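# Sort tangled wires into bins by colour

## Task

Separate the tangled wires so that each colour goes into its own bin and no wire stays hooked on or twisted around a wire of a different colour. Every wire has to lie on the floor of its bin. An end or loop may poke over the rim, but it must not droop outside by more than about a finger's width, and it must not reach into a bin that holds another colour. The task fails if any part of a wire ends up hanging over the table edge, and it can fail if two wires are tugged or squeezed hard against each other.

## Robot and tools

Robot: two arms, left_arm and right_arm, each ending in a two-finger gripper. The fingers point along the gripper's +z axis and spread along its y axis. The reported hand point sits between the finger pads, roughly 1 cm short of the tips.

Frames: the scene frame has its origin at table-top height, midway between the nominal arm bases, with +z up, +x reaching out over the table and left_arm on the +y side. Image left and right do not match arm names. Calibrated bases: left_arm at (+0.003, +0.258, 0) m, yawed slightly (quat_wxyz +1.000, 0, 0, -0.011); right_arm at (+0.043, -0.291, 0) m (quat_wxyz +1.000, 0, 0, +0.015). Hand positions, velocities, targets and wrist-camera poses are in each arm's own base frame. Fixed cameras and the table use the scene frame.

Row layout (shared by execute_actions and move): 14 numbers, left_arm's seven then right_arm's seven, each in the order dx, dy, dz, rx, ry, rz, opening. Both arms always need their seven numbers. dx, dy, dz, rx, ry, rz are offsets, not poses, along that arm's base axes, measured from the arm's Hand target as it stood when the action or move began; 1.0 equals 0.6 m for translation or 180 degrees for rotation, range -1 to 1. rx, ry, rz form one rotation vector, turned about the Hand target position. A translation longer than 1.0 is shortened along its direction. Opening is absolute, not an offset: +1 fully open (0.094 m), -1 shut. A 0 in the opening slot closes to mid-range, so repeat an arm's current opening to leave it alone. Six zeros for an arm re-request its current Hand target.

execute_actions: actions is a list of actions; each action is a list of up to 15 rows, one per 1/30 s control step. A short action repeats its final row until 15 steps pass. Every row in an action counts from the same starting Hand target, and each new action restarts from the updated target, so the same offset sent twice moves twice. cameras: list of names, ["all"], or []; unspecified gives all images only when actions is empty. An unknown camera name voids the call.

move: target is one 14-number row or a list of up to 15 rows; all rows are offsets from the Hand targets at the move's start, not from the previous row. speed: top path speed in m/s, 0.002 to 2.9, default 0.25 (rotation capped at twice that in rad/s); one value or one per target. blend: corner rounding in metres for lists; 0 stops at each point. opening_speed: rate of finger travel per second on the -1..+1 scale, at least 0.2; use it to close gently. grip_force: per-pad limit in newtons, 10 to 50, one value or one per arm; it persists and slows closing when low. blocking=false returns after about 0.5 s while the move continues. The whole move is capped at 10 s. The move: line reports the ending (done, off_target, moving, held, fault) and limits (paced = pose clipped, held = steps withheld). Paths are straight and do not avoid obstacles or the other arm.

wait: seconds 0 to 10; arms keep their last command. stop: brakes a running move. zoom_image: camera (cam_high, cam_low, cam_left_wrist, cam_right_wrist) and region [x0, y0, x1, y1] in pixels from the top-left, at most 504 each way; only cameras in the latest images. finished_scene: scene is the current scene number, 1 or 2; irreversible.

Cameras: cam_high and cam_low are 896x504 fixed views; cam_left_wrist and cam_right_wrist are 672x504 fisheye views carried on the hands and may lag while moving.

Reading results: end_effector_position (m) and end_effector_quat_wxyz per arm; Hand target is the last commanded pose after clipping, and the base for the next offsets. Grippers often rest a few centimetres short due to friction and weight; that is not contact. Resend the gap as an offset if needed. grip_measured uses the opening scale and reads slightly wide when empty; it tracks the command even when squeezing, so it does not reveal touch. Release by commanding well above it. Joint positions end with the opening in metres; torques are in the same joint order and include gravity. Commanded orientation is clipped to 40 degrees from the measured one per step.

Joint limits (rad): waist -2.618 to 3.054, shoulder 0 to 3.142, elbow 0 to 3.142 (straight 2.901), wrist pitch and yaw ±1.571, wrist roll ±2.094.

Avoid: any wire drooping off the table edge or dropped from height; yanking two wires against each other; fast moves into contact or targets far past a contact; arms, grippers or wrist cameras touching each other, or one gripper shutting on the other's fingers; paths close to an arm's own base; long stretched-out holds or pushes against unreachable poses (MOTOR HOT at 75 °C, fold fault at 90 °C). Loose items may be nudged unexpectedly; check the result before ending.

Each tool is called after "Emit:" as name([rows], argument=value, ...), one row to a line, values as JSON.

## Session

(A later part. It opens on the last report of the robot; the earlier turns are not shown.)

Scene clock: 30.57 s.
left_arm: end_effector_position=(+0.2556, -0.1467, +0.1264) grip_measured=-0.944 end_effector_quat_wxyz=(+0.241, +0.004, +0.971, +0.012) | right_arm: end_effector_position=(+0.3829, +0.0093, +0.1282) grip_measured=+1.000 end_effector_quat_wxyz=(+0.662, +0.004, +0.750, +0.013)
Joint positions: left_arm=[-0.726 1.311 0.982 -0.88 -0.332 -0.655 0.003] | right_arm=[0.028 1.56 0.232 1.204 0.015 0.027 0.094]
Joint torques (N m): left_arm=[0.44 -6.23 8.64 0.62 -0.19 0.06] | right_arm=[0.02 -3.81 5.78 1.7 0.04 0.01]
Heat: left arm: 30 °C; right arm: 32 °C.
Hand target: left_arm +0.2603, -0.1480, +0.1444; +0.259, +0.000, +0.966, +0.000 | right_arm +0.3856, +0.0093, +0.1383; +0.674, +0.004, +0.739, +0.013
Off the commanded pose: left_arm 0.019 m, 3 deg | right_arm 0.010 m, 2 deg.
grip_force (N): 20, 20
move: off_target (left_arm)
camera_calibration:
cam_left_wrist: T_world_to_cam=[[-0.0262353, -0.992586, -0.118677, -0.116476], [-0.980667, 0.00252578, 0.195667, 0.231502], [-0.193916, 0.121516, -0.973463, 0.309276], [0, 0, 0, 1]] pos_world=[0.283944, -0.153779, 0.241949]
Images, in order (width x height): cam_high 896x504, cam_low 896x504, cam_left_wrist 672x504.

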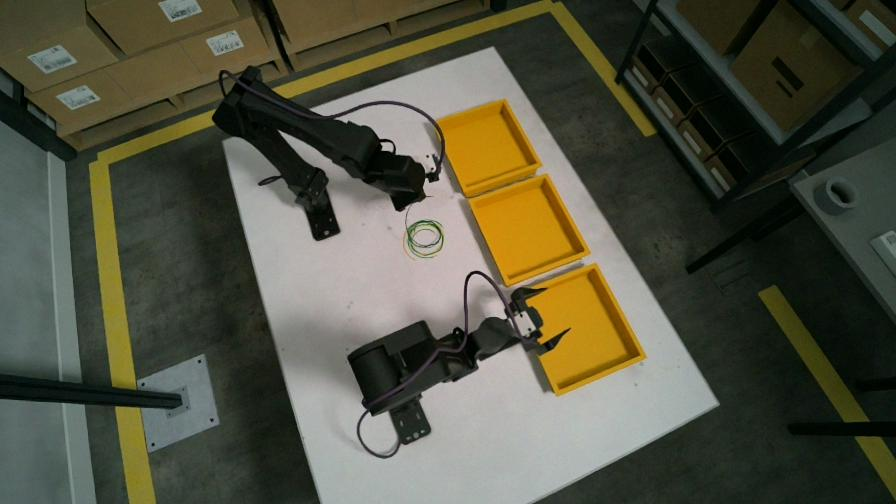

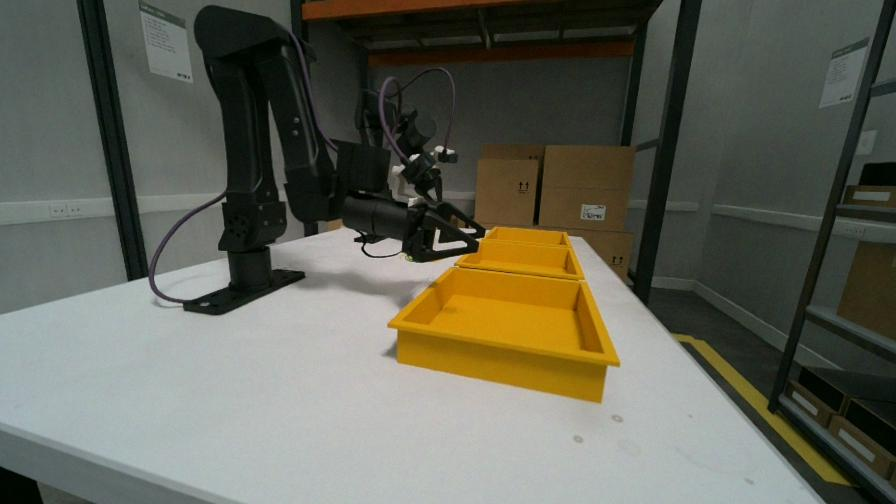

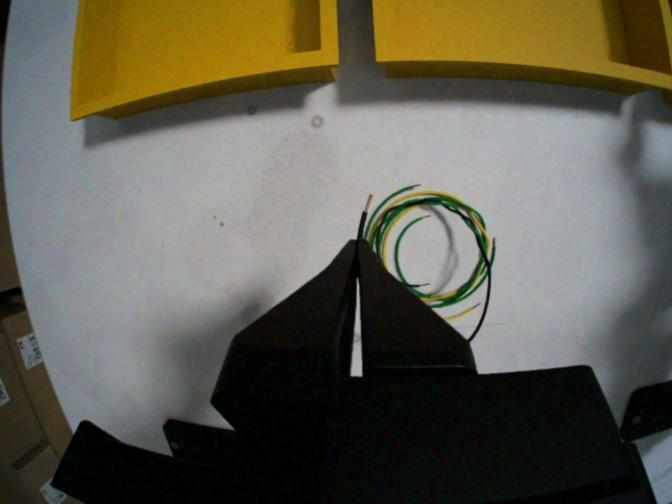

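Emit:
move(target=[0.02,-0.06,0.17,0,0,0,-1,0,0,0,0,0,0,1], speed=0.05, cameras=["cam_left_wrist","cam_high"])

Emit:
zoom_image(camera="cam_left_wrist", region=[300, 120, 540, 360])

Emit:
zoom_image(camera="cam_high", region=[370, 170, 500, 280])

Scene clock: 33.57 s.
left_arm: end_effector_position=(+0.2694, -0.1831, +0.2385) grip_measured=-0.944 end_effector_quat_wxyz=(+0.249, +0.004, +0.968, -0.002) | right_arm: end_effector_position=(+0.3829, +0.0093, +0.1282) grip_measured=+1.000 end_effector_quat_wxyz=(+0.662, +0.004, +0.750, +0.013)
Joint positions: left_arm=[-0.789 1.468 1.553 -1.28 -0.345 -0.713 0.003] | right_arm=[0.028 1.56 0.232 1.204 0.015 0.027 0.094]
Joint torques (N m): left_arm=[-0.46 -4.31 8.29 0.66 -0.33 -0.1] | right_arm=[-0.01 -3.77 5.75 1.7 0.03 0]
Heat: left arm: 31 °C; right arm: 32 °C.
Hand target: left_arm +0.2723, -0.1839, +0.2463; +0.258, +0.000, +0.966, +0.000 | right_arm +0.3856, +0.0093, +0.1383; +0.674, +0.004, +0.739, +0.013
Off the commanded pose: left_arm 0.008 m, 1 deg | right_arm 0.010 m, 2 deg.
grip_force (N): 20, 20
move: done
camera_calibration:
cam_left_wrist: T_world_to_cam=[[-0.0317129, -0.995332, -0.0911515, -0.144622], [-0.98401, 0.0150994, 0.177472, 0.23081], [-0.175268, 0.0953221, -0.979895, 0.417196], [0, 0, 0, 1]] pos_world=[0.295654, -0.1872, 0.354663]
Images, in order (width x height): cam_high 896x504, cam_left_wrist 672x504.

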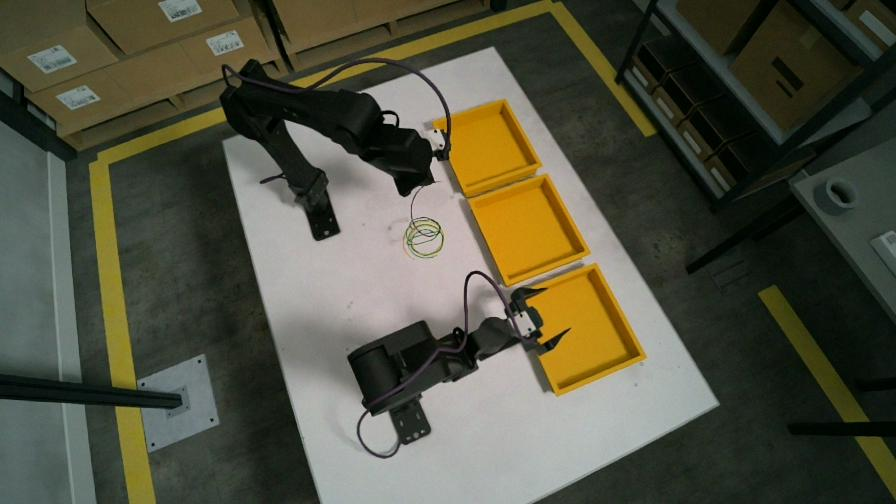

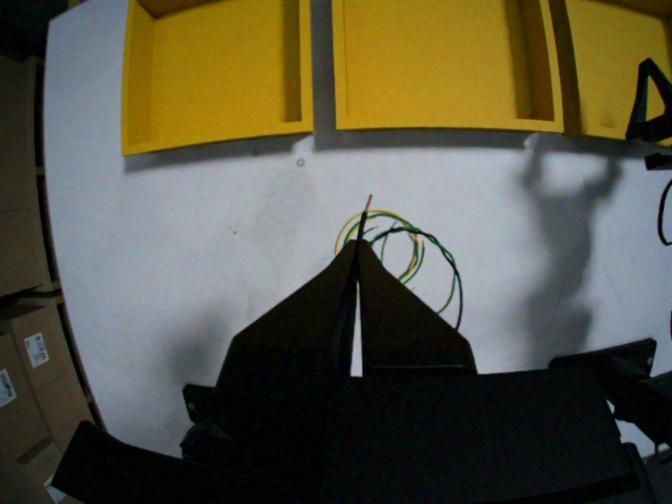

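Scaled by 2.100 from the camera's 672x504 image, which has a finer 960x720 frame.

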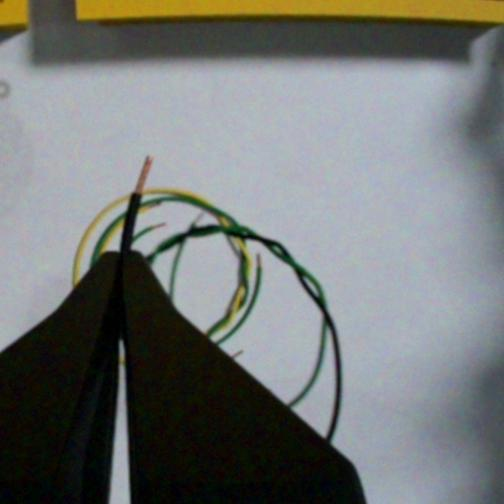

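Scaled by 3.877.

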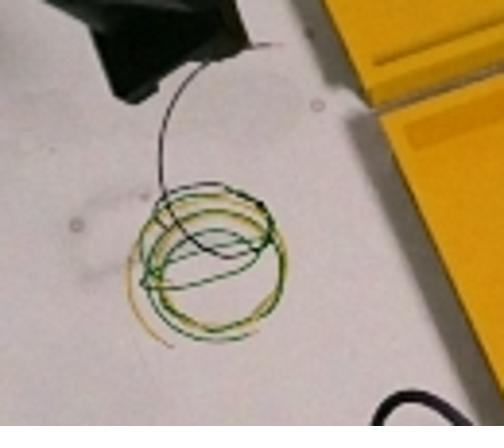

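Emit:
move(target=[0,-0.02,0.15,0,0,0,-1,0,0,0,0,0,0,1], speed=0.05, cameras=["cam_left_wrist","cam_high","cam_low"])

Emit:
zoom_image(camera="cam_left_wrist", region=[300, 120, 540, 360])

Emit:
zoom_image(camera="cam_high", region=[370, 170, 500, 280])

Emit:
zoom_image(camera="cam_low", region=[340, 90, 500, 290])

Scene clock: 37.10 s.
left_arm: end_effector_position=(+0.2725, -0.1980, +0.3282) grip_measured=-0.944 end_effector_quat_wxyz=(+0.279, +0.004, +0.960, -0.030) | right_arm: end_effector_position=(+0.3829, +0.0093, +0.1282) grip_measured=+1.000 end_effector_quat_wxyz=(+0.662, +0.004, +0.750, +0.013)
Joint positions: left_arm=[-0.821 1.616 2.068 -1.57 -0.359 -0.729 0.003] | right_arm=[0.028 1.56 0.232 1.204 0.015 0.027 0.094]
Joint torques (N m): left_arm=[-0.47 -5.39 6.98 0.74 -0.32 0.1] | right_arm=[-0.02 -3.75 5.79 1.7 0.04 0.01]
Heat: left arm: 31 °C; right arm: 33 °C.
Hand target: left_arm +0.2723, -0.1960, +0.3363; +0.258, +0.000, +0.966, +0.000 | right_arm +0.3856, +0.0093, +0.1383; +0.674, +0.004, +0.739, +0.013
Off the commanded pose: left_arm 0.008 m, 4 deg | right_arm 0.010 m, 2 deg.
joint sent to its limit (left arm) — joint 4 (wrist pitch), lower limit. The joint targets are off in orientation, not in position.
grip_force (N): 20, 20
move: off_target (left_arm)
camera_calibration:
cam_left_wrist: T_world_to_cam=[[-0.0407817, -0.998385, -0.0395562, -0.166196], [-0.992763, 0.036013, 0.114564, 0.245354], [-0.112954, 0.043942, -0.992628, 0.484156], [0, 0, 0, 1]] pos_world=[0.291488, -0.196038, 0.445904]
Images, in order (width x height): cam_high 896x504, cam_low 896x504, cam_left_wrist 672x504.

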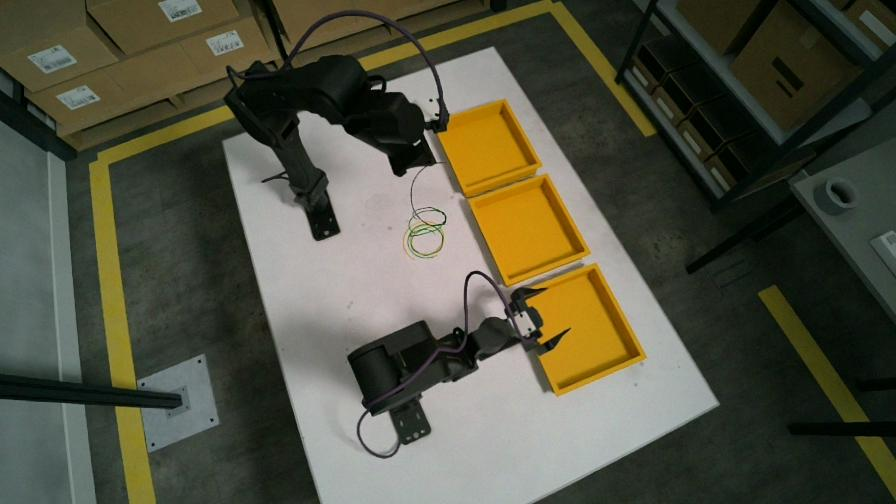

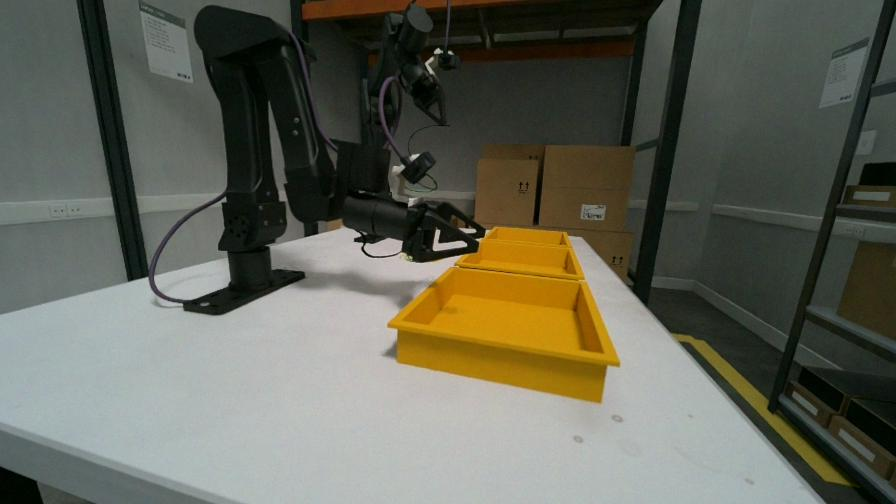

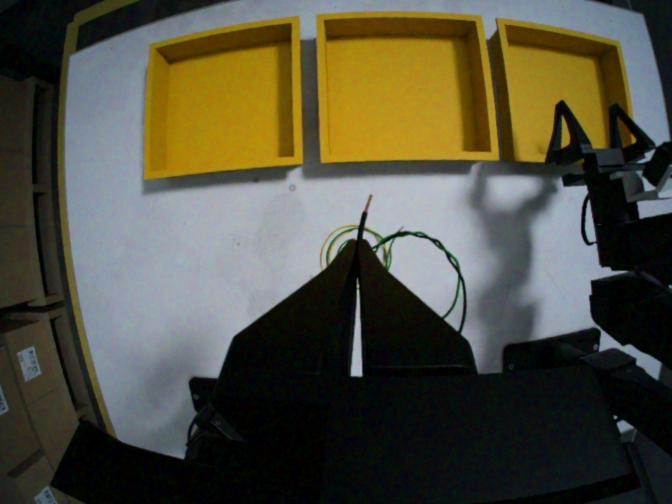

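Scaled by 2.100 from the camera's 672x504 image, which has a finer 960x720 frame.

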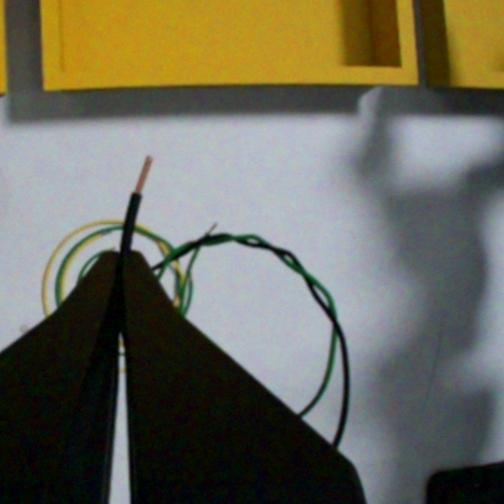

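Scaled by 3.877.

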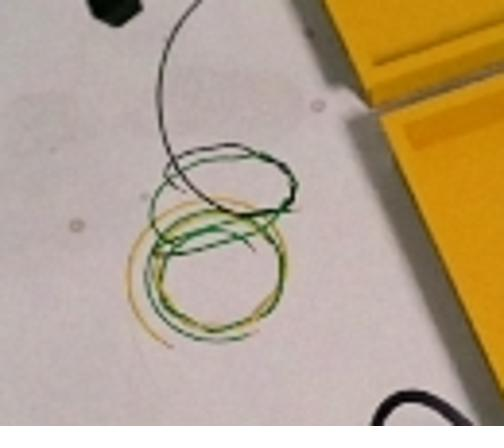

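Scaled by 2.520.

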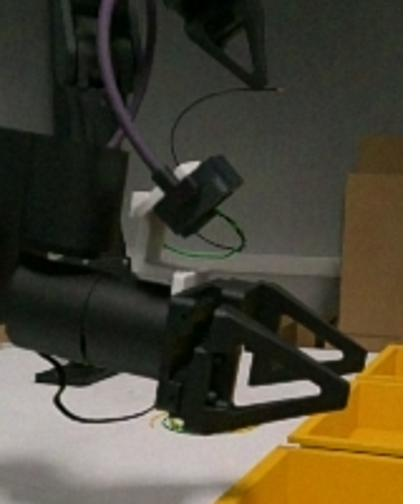

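Emit:
move(target=[0,0,0.125,0,-0.1667,0,-1,0,0,0,0,0,0,1], speed=0.06, cameras=["cam_left_wrist","cam_high","cam_low"])

Emit:
zoom_image(camera="cam_high", region=[370, 130, 500, 280])

Emit:
zoom_image(camera="cam_low", region=[340, 60, 500, 290])

Scene clock: 41.73 s.
left_arm: end_effector_position=(+0.2741, -0.2015, +0.4012) grip_measured=-0.944 end_effector_quat_wxyz=(+0.483, +0.008, +0.875, +0.007) | right_arm: end_effector_position=(+0.3829, +0.0093, +0.1282) grip_measured=+1.000 end_effector_quat_wxyz=(+0.662, +0.004, +0.750, +0.013)
Joint positions: left_arm=[-1.035 1.517 2.015 -1.393 -0.819 -0.714 0.003] | right_arm=[0.028 1.56 0.232 1.204 0.015 0.027 0.094]
Joint torques (N m): left_arm=[-0.42 -6.95 3.67 1.34 -0.53 0.08] | right_arm=[0.01 -3.77 5.72 1.69 0.02 0.01]
Heat: left arm: 31 °C; right arm: 33 °C.
Hand target: left_arm +0.2723, -0.1960, +0.4113; +0.500, +0.000, +0.866, +0.000 | right_arm +0.3856, +0.0093, +0.1383; +0.674, +0.004, +0.739, +0.013
Off the commanded pose: left_arm 0.012 m, 2 deg | right_arm 0.010 m, 2 deg.
grip_force (N): 20, 20
move: off_target (left_arm)
camera_calibration:
cam_left_wrist: T_world_to_cam=[[0.0189985, -0.993409, -0.113034, -0.152628], [-0.947075, 0.018354, -0.320487, 0.397099], [0.32045, 0.113141, -0.940485, 0.431156], [0, 0, 0, 1]] pos_world=[0.240819, -0.207691, 0.515509]
Images, in order (width x height): cam_high 896x504, cam_low 896x504, cam_left_wrist 672x504.

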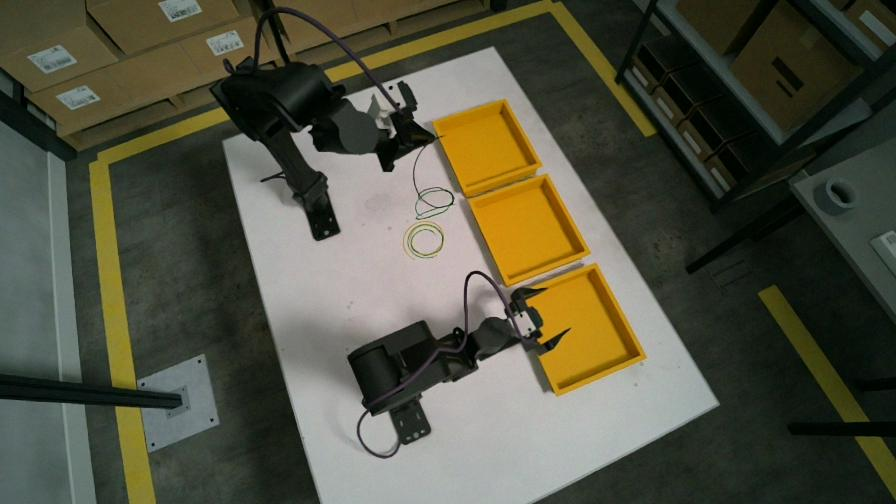

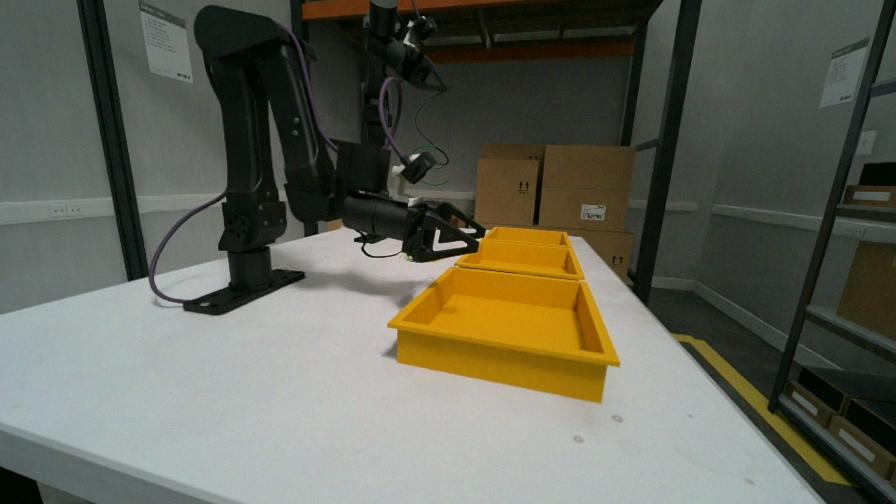

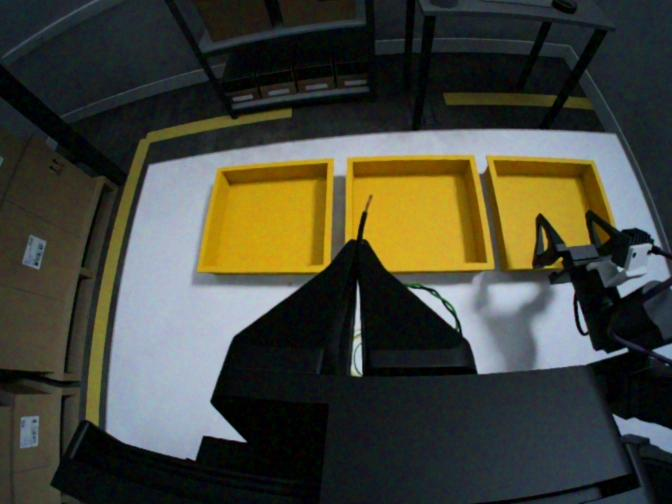

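Scaled by 3.360.

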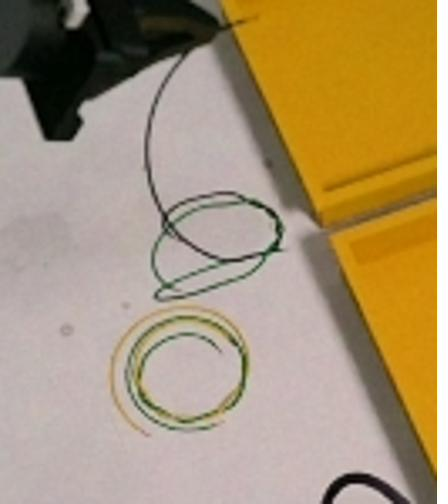

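Scaled by 2.191.

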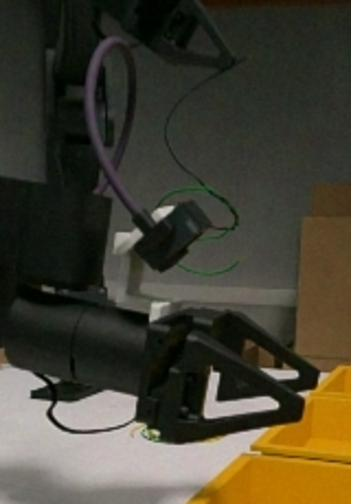

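Emit:
move(target=[0,0,0,0,0,0,-1,-0.25,0.2,0.137,0.0795,-0.1261,0.3765,-0.5], speed=0.2, cameras=["all"])

Emit:
zoom_image(camera="cam_low", region=[340, 60, 500, 290])

Scene clock: 49.00 s.
left_arm: end_effector_position=(+0.2742, -0.2016, +0.4015) grip_measured=-0.944 end_effector_quat_wxyz=(+0.484, +0.008, +0.875, +0.007) | right_arm: end_effector_position=(+0.2383, +0.1274, +0.1995) grip_measured=-0.497 end_effector_quat_wxyz=(+0.597, -0.301, +0.607, +0.429)
Joint positions: left_arm=[-1.035 1.517 2.015 -1.391 -0.82 -0.713 0.003] | right_arm=[-0.207 1.282 0.082 1.484 -1.279 0.436 0.024]
Joint torques (N m): left_arm=[-0.42 -6.97 3.63 1.34 -0.51 0.06] | right_arm=[0.68 -2.18 7.16 2 0.09 0.01]
Heat: left arm: 30 °C; right arm: 33 °C.
Hand target: left_arm +0.2723, -0.1959, +0.4113; +0.500, +0.000, +0.866, +0.000 | right_arm +0.2356, +0.1293, +0.2204; +0.671, -0.329, +0.471, +0.470
Off the commanded pose: left_arm 0.012 m, 2 deg | right_arm 0.021 m, 19 deg.
joint sent to its limit (right arm) — joint 4 (wrist pitch), upper limit. The joint targets are off in orientation, not in position.
grip_force (N): 20, 20
move: off_target (left_arm, right_arm)
camera_calibration:
cam_left_wrist: T_world_to_cam=[[0.0192324, -0.993447, -0.112665, -0.15295], [-0.94666, 0.0181593, -0.321723, 0.39779], [0.32166, 0.112843, -0.940107, 0.43087], [0, 0, 0, 1]] pos_world=[0.240919, -0.207792, 0.51581]
cam_right_wrist: T_world_to_cam=[[0.889848, -0.389836, -0.237062, -0.107313], [-0.40526, -0.436629, -0.803193, 0.319031], [0.209606, 0.810792, -0.546518, 0.0776648], [0, 0, 0, 1]] pos_world=[0.208504, 0.0344937, 0.273249]

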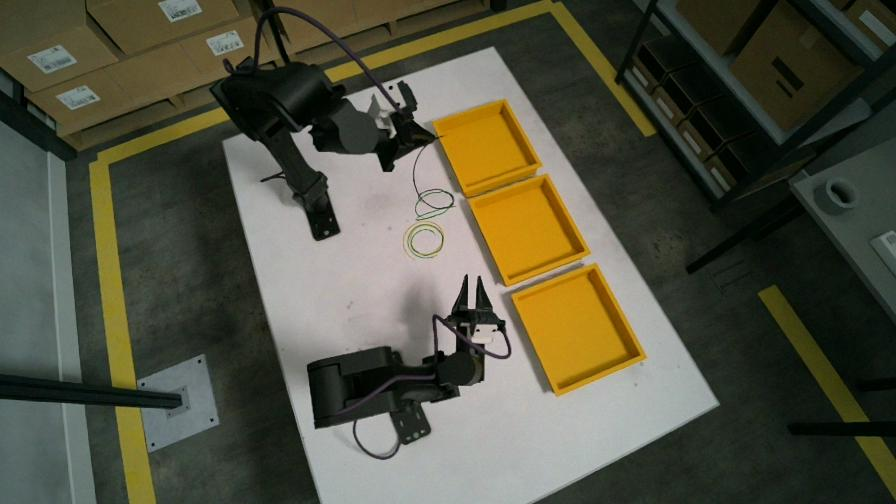

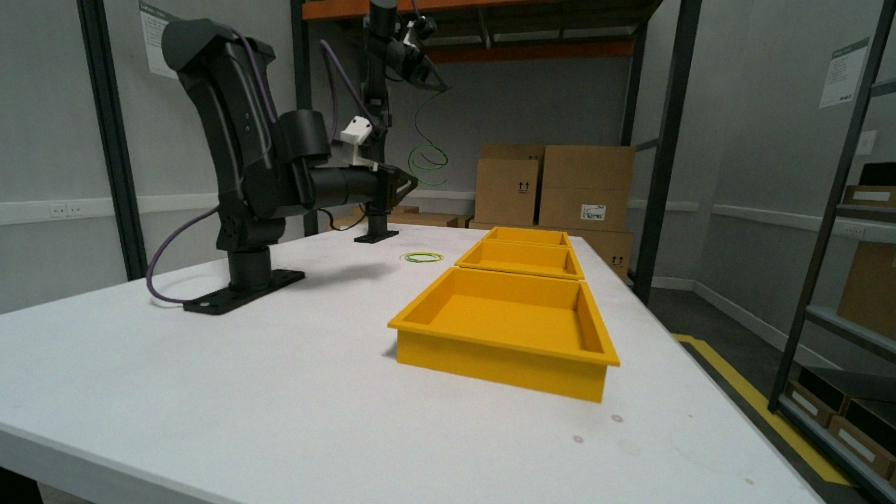

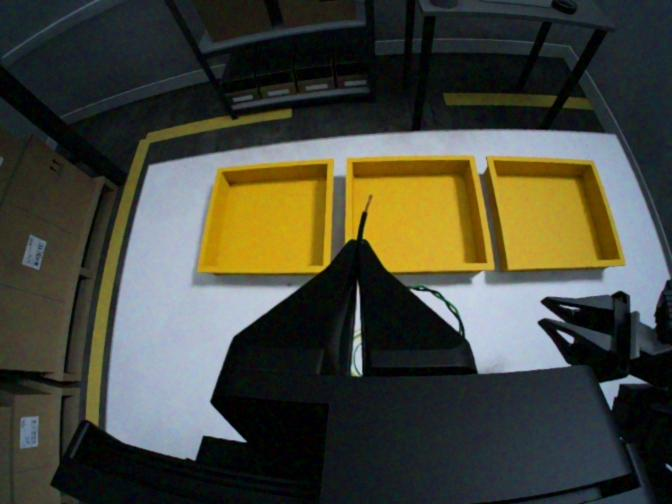

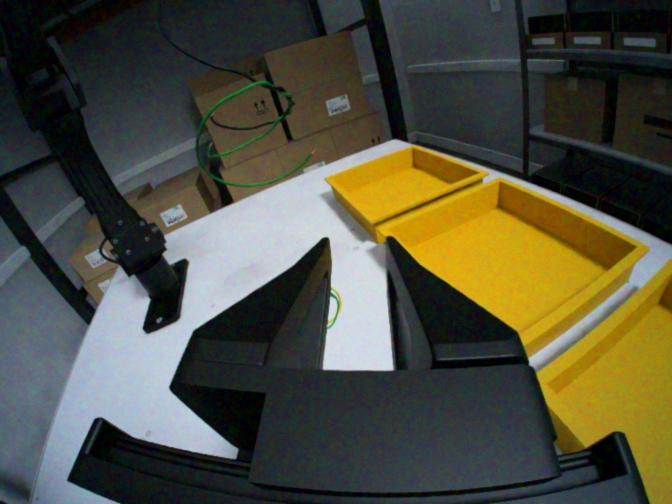

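Scaled by 2.191.

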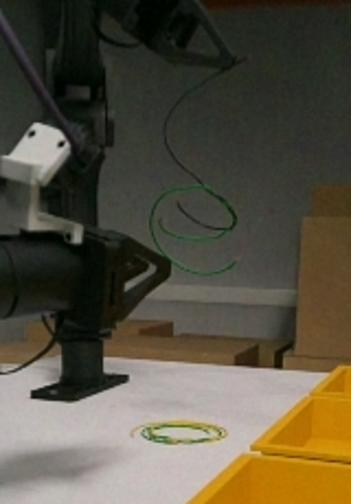

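Emit:
zoom_image(camera="cam_right_wrist", region=[150, 0, 350, 210])

Emit:
zoom_image(camera="cam_right_wrist", region=[190, 60, 330, 200])

Emit:
zoom_image(camera="cam_low", region=[390, 80, 470, 200])

Emit:
zoom_image(camera="cam_high", region=[390, 120, 480, 230])

Scaled by 2.400 from the camera's 672x504 image, which has a finer 960x720 frame.

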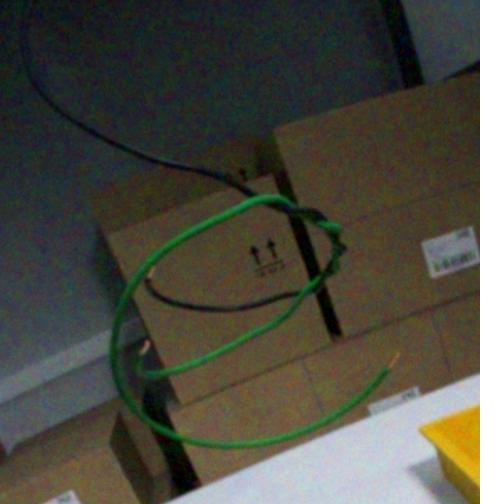

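Scaled by 3.600 from the camera's 672x504 image, which has a finer 960x720 frame.

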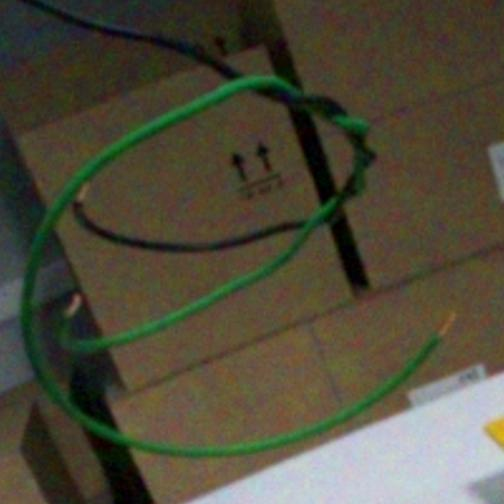

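Scaled by 4.200.

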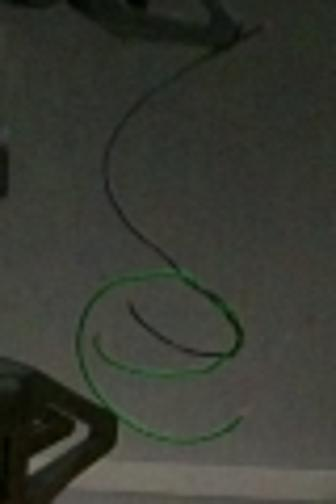

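Scaled by 4.582.

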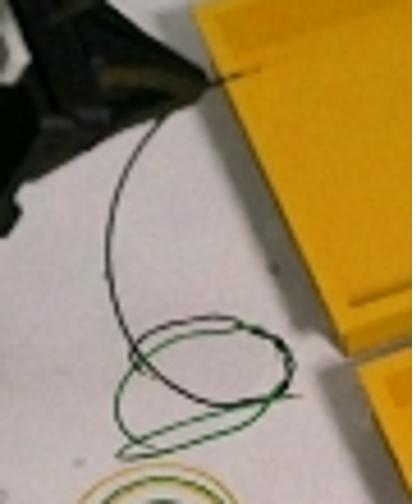

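Emit:
move(target=[0,0,0,0,0,0,-1,0,0.02,0.033,-0.0164,0.4456,0.1684,-0.6], speed=0.2, cameras=["cam_right_wrist","cam_high"])

Emit:
zoom_image(camera="cam_right_wrist", region=[200, 100, 450, 300])

Scene clock: 55.50 s.
left_arm: end_effector_position=(+0.2742, -0.2016, +0.4015) grip_measured=-0.944 end_effector_quat_wxyz=(+0.484, +0.008, +0.875, +0.007) | right_arm: end_effector_position=(+0.2356, +0.1405, +0.2253) grip_measured=-0.598 end_effector_quat_wxyz=(+0.118, +0.018, +0.708, +0.696)
Joint positions: left_arm=[-1.035 1.517 2.015 -1.391 -0.82 -0.713 0.003] | right_arm=[-0.184 1.155 0.418 0.534 -1.561 1.225 0.019]
Joint torques (N m): left_arm=[-0.43 -6.98 3.63 1.34 -0.51 0.06] | right_arm=[0.72 -2.82 9.63 0.95 -0.19 0.03]
Heat: left arm: 30 °C; right arm: 33 °C.
Hand target: left_arm +0.2723, -0.1959, +0.4113; +0.500, +0.000, +0.866, +0.000 | right_arm +0.2357, +0.1413, +0.2403; +0.071, -0.071, +0.704, +0.703
Off the commanded pose: left_arm 0.012 m, 2 deg | right_arm 0.015 m, 12 deg.
joint sent to its limit (right arm) — joint 5 (wrist yaw), lower limit. The joint targets are off in orientation, not in position.
grip_force (N): 20, 20
move: off_target (left_arm, right_arm)
camera_calibration:
cam_right_wrist: T_world_to_cam=[[0.068744, 0.0385906, -0.996888, 0.210729], [-0.87439, -0.478777, -0.0788307, 0.297641], [-0.480329, 0.877088, 0.00083015, 0.111721], [0, 0, 0, 1]] pos_world=[0.299431, 0.0363822, 0.233443]
Images, in order (width x height): cam_high 896x504, cam_right_wrist 672x504.

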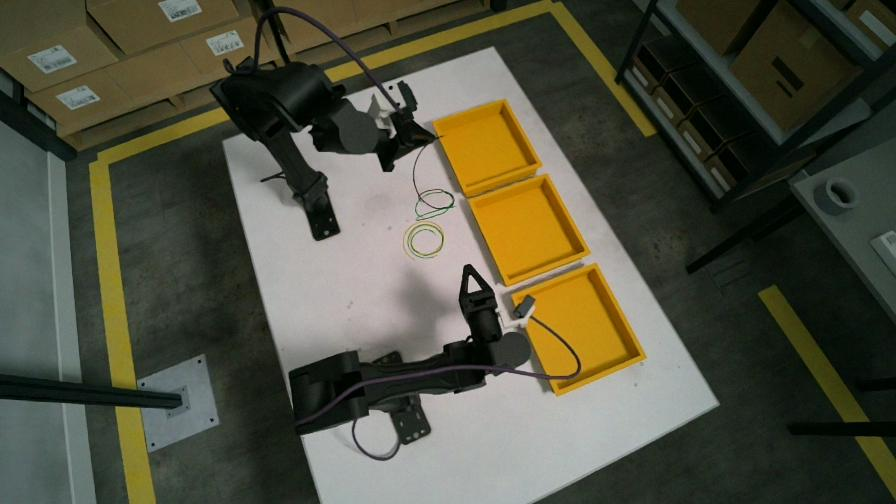

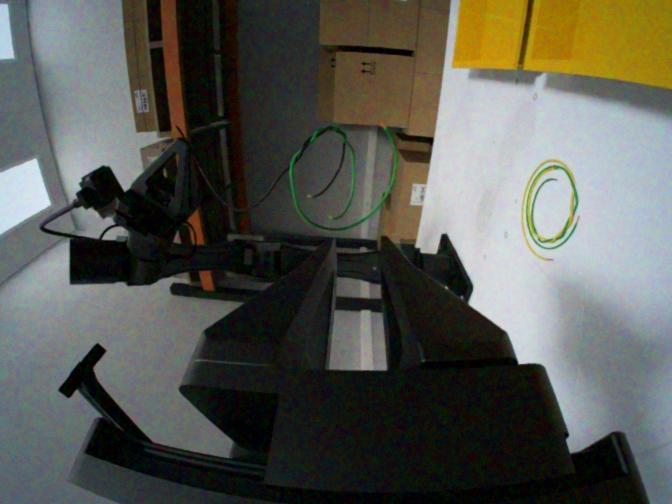

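Scaled by 2.016 from the camera's 672x504 image, which has a finer 960x720 frame.

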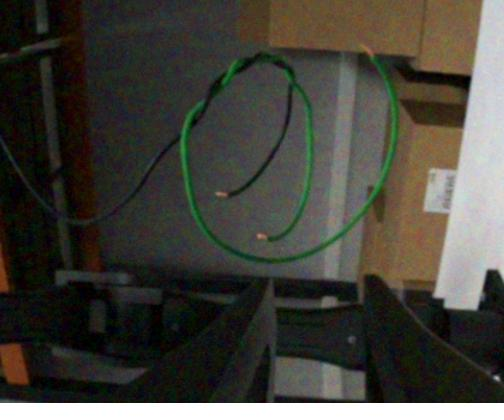

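Emit:
move(target=[0,0,0,0,0,0,-1,-0.005,0.15,-0.003,0,0,0,-0.65], speed=0.12, cameras=["cam_right_wrist","cam_high","cam_low"])

Emit:
zoom_image(camera="cam_right_wrist", region=[200, 60, 500, 300])

Scene clock: 57.90 s.
left_arm: end_effector_position=(+0.2742, -0.2016, +0.4015) grip_measured=-0.944 end_effector_quat_wxyz=(+0.484, +0.008, +0.875, +0.007) | right_arm: end_effector_position=(+0.2275, +0.2282, +0.2265) grip_measured=-0.647 end_effector_quat_wxyz=(+0.051, -0.053, +0.709, +0.701)
Joint positions: left_arm=[-1.035 1.517 2.015 -1.391 -0.82 -0.713 0.003] | right_arm=[0.203 1.316 0.482 0.773 -1.369 1.364 0.017]
Joint torques (N m): left_arm=[-0.44 -6.98 3.63 1.33 -0.5 0.06] | right_arm=[0.73 -2.41 9.03 1.26 0.07 0]
Heat: left arm: 31 °C; right arm: 32 °C.
Hand target: left_arm +0.2723, -0.1959, +0.4113; +0.500, +0.000, +0.866, +0.000 | right_arm +0.2326, +0.2313, +0.2384; +0.071, -0.071, +0.704, +0.703
Off the commanded pose: left_arm 0.012 m, 2 deg | right_arm 0.013 m, 3 deg.
grip_force (N): 20, 20
move: off_target (left_arm, right_arm)
camera_calibration:
cam_right_wrist: T_world_to_cam=[[0.0646073, 0.0410834, -0.997065, 0.209508], [-0.764138, -0.640571, -0.0759085, 0.343776], [-0.64181, 0.766799, -0.00999214, 0.0951826], [0, 0, 0, 1]] pos_world=[0.310246, 0.13862, 0.23594]
Images, in order (width x height): cam_high 896x504, cam_low 896x504, cam_right_wrist 672x504.

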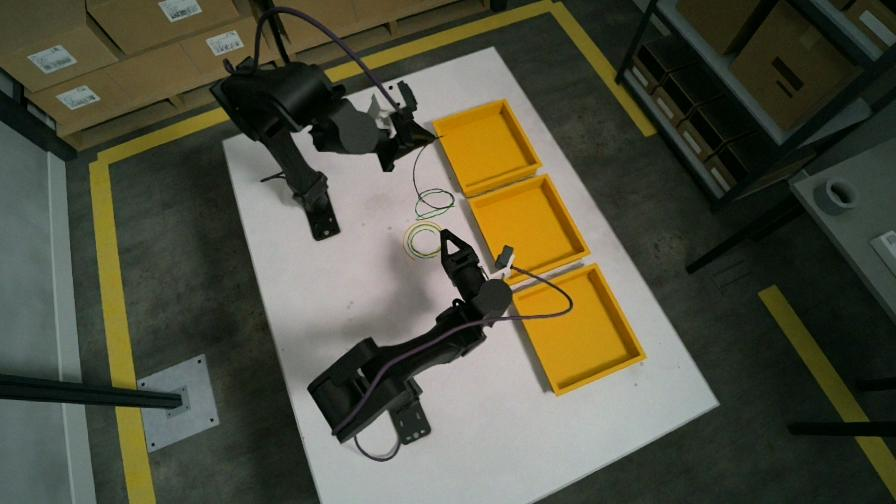

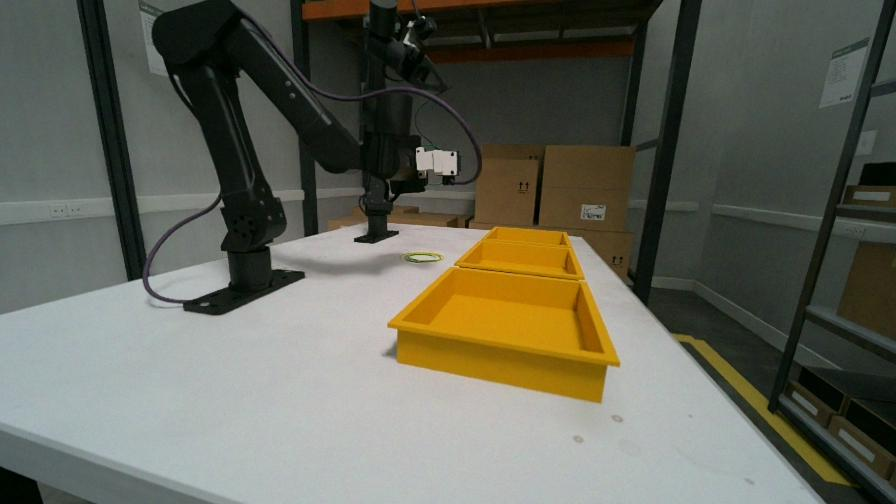

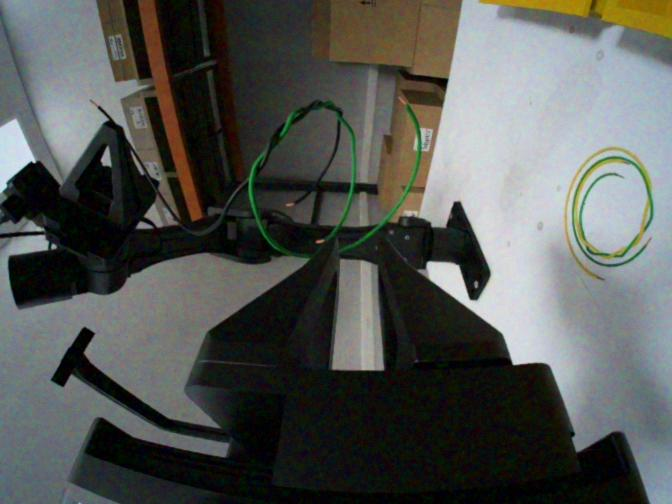

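Scaled by 1.680 from the camera's 672x504 image, which has a finer 960x720 frame.

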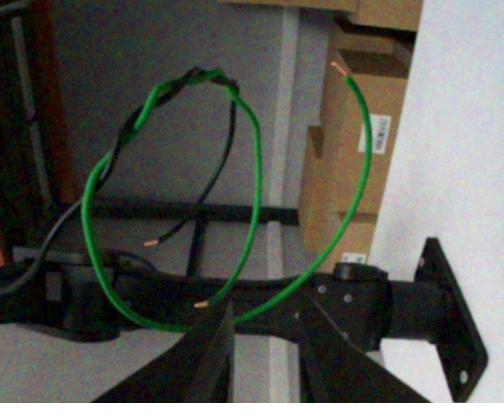

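Emit:
move([
  [0,0,0,0,0,0,-1,0.025,0.035,0.004,0,0,0,-0.7],
  [0,0,0,0,0,0,-1,0.018,0.115,0.004,0,0,0,-0.7],
], speed=0.08, blend=[0.01,0], cameras=["cam_right_wrist","cam_high"])

Emit:
zoom_image(camera="cam_right_wrist", region=[240, 100, 480, 300])

Scene clock: 59.83 s.
left_arm: end_effector_position=(+0.2742, -0.2016, +0.4015) grip_measured=-0.944 end_effector_quat_wxyz=(+0.484, +0.008, +0.875, +0.007) | right_arm: end_effector_position=(+0.2369, +0.2956, +0.2249) grip_measured=-0.697 end_effector_quat_wxyz=(+0.047, -0.053, +0.714, +0.696)
Joint positions: left_arm=[-1.035 1.517 2.015 -1.391 -0.82 -0.713 0.003] | right_arm=[0.448 1.454 0.591 0.803 -1.128 1.375 0.014]
Joint torques (N m): left_arm=[-0.43 -6.97 3.63 1.34 -0.51 0.06] | right_arm=[0.51 -3.38 9.55 1.42 0.02 -0.04]
Heat: left arm: 31 °C; right arm: 32 °C.
Hand target: left_arm +0.2723, -0.1959, +0.4113; +0.500, +0.000, +0.866, +0.000 | right_arm +0.2434, +0.3003, +0.2410; +0.071, -0.071, +0.704, +0.703
Off the commanded pose: left_arm 0.012 m, 2 deg | right_arm 0.018 m, 4 deg.
grip_force (N): 20, 20
move: off_target (left_arm, right_arm)
camera_calibration:
cam_right_wrist: T_world_to_cam=[[0.0590592, 0.0279327, -0.997864, 0.209937], [-0.761899, -0.644611, -0.0631378, 0.391885], [-0.644997, 0.764, -0.0167883, 0.0526535], [0, 0, 0, 1]] pos_world=[0.320139, 0.206522, 0.235116]
Images, in order (width x height): cam_high 896x504, cam_right_wrist 672x504.

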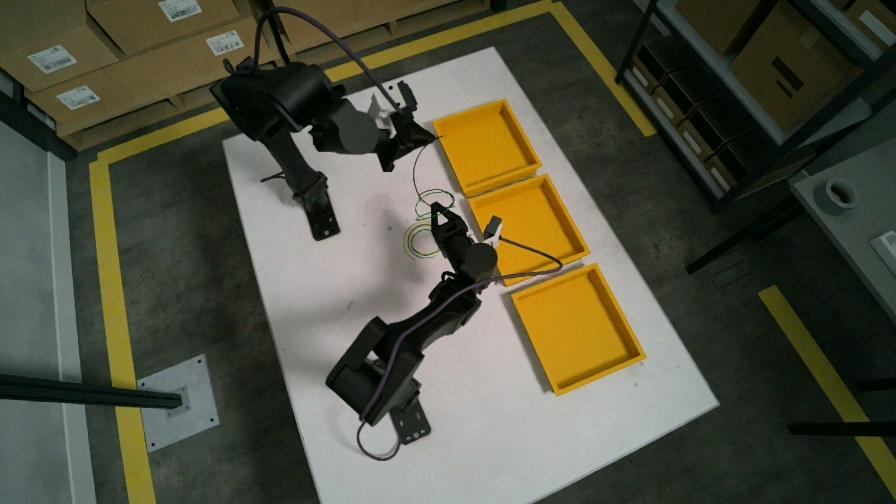

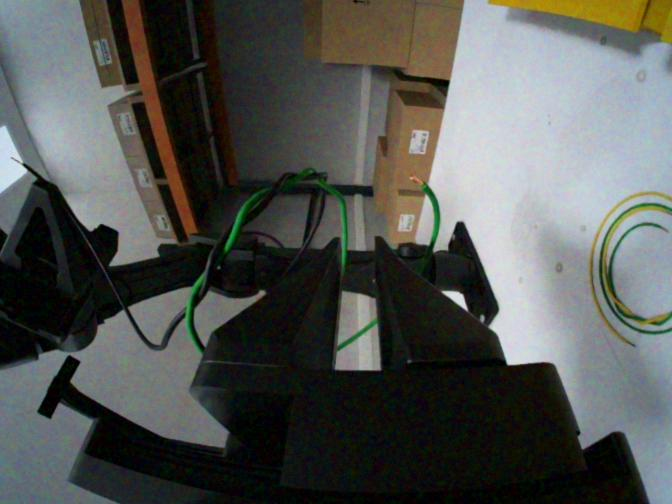

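Scaled by 2.100 from the camera's 672x504 image, which has a finer 960x720 frame.

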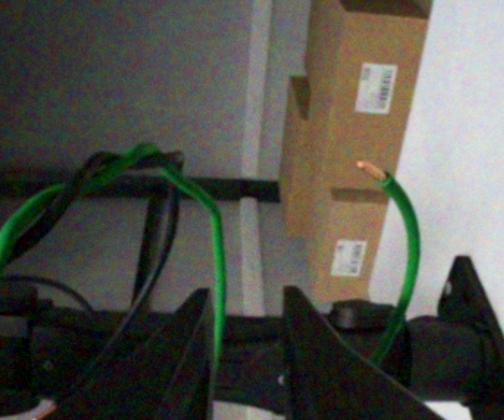

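Emit:
move([
  [0,0,0,0,0,0,-1,0.0,0.01,0.009,0,0,0,-0.7],
  [0,0,0,0,0,0,-1,0.0,0.01,0.009,0,0,0,-1],
], speed=0.05, opening_speed=0.3, cameras=["cam_right_wrist"])

Emit:
zoom_image(camera="cam_right_wrist", region=[170, 130, 470, 360])

Scene clock: 62.43 s.
left_arm: end_effector_position=(+0.2742, -0.2016, +0.4015) grip_measured=-0.944 end_effector_quat_wxyz=(+0.484, +0.008, +0.875, +0.007) | right_arm: end_effector_position=(+0.2383, +0.3016, +0.2321) grip_measured=-0.997 end_effector_quat_wxyz=(+0.054, -0.057, +0.712, +0.698)
Joint positions: left_arm=[-1.035 1.517 2.015 -1.391 -0.82 -0.713 0.003] | right_arm=[0.466 1.454 0.615 0.796 -1.108 1.375 0]
Joint torques (N m): left_arm=[-0.43 -6.97 3.63 1.34 -0.5 0.06] | right_arm=[0.64 -3.6 9.61 1.26 0.09 -0.03]
Heat: left arm: 31 °C; right arm: 32 °C.
Hand target: left_arm +0.2723, -0.1959, +0.4113; +0.500, +0.000, +0.866, +0.000 | right_arm +0.2435, +0.3063, +0.2464; +0.072, -0.071, +0.704, +0.703
Off the commanded pose: left_arm 0.012 m, 2 deg | right_arm 0.016 m, 3 deg.
grip_force (N): 20, 20
move: off_target (left_arm, right_arm); target 2's new opening was sent with right_arm's hand 0.016 m and 3 deg from that target
camera_calibration:
cam_right_wrist: T_world_to_cam=[[0.0742975, 0.0340964, -0.996653, 0.211038], [-0.762045, -0.642712, -0.0787959, 0.400269], [-0.643248, 0.765349, -0.0217689, 0.0494428], [0, 0, 0, 1]] pos_world=[0.321147, 0.212221, 0.242948]
Images, in order (width x height): cam_right_wrist 672x504.

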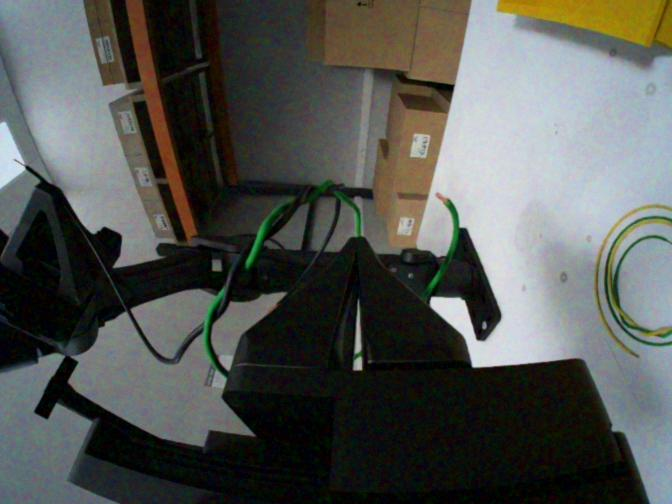

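Scaled by 1.680 from the camera's 672x504 image, which has a finer 960x720 frame.

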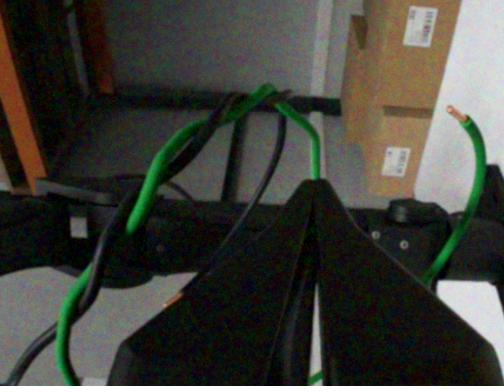

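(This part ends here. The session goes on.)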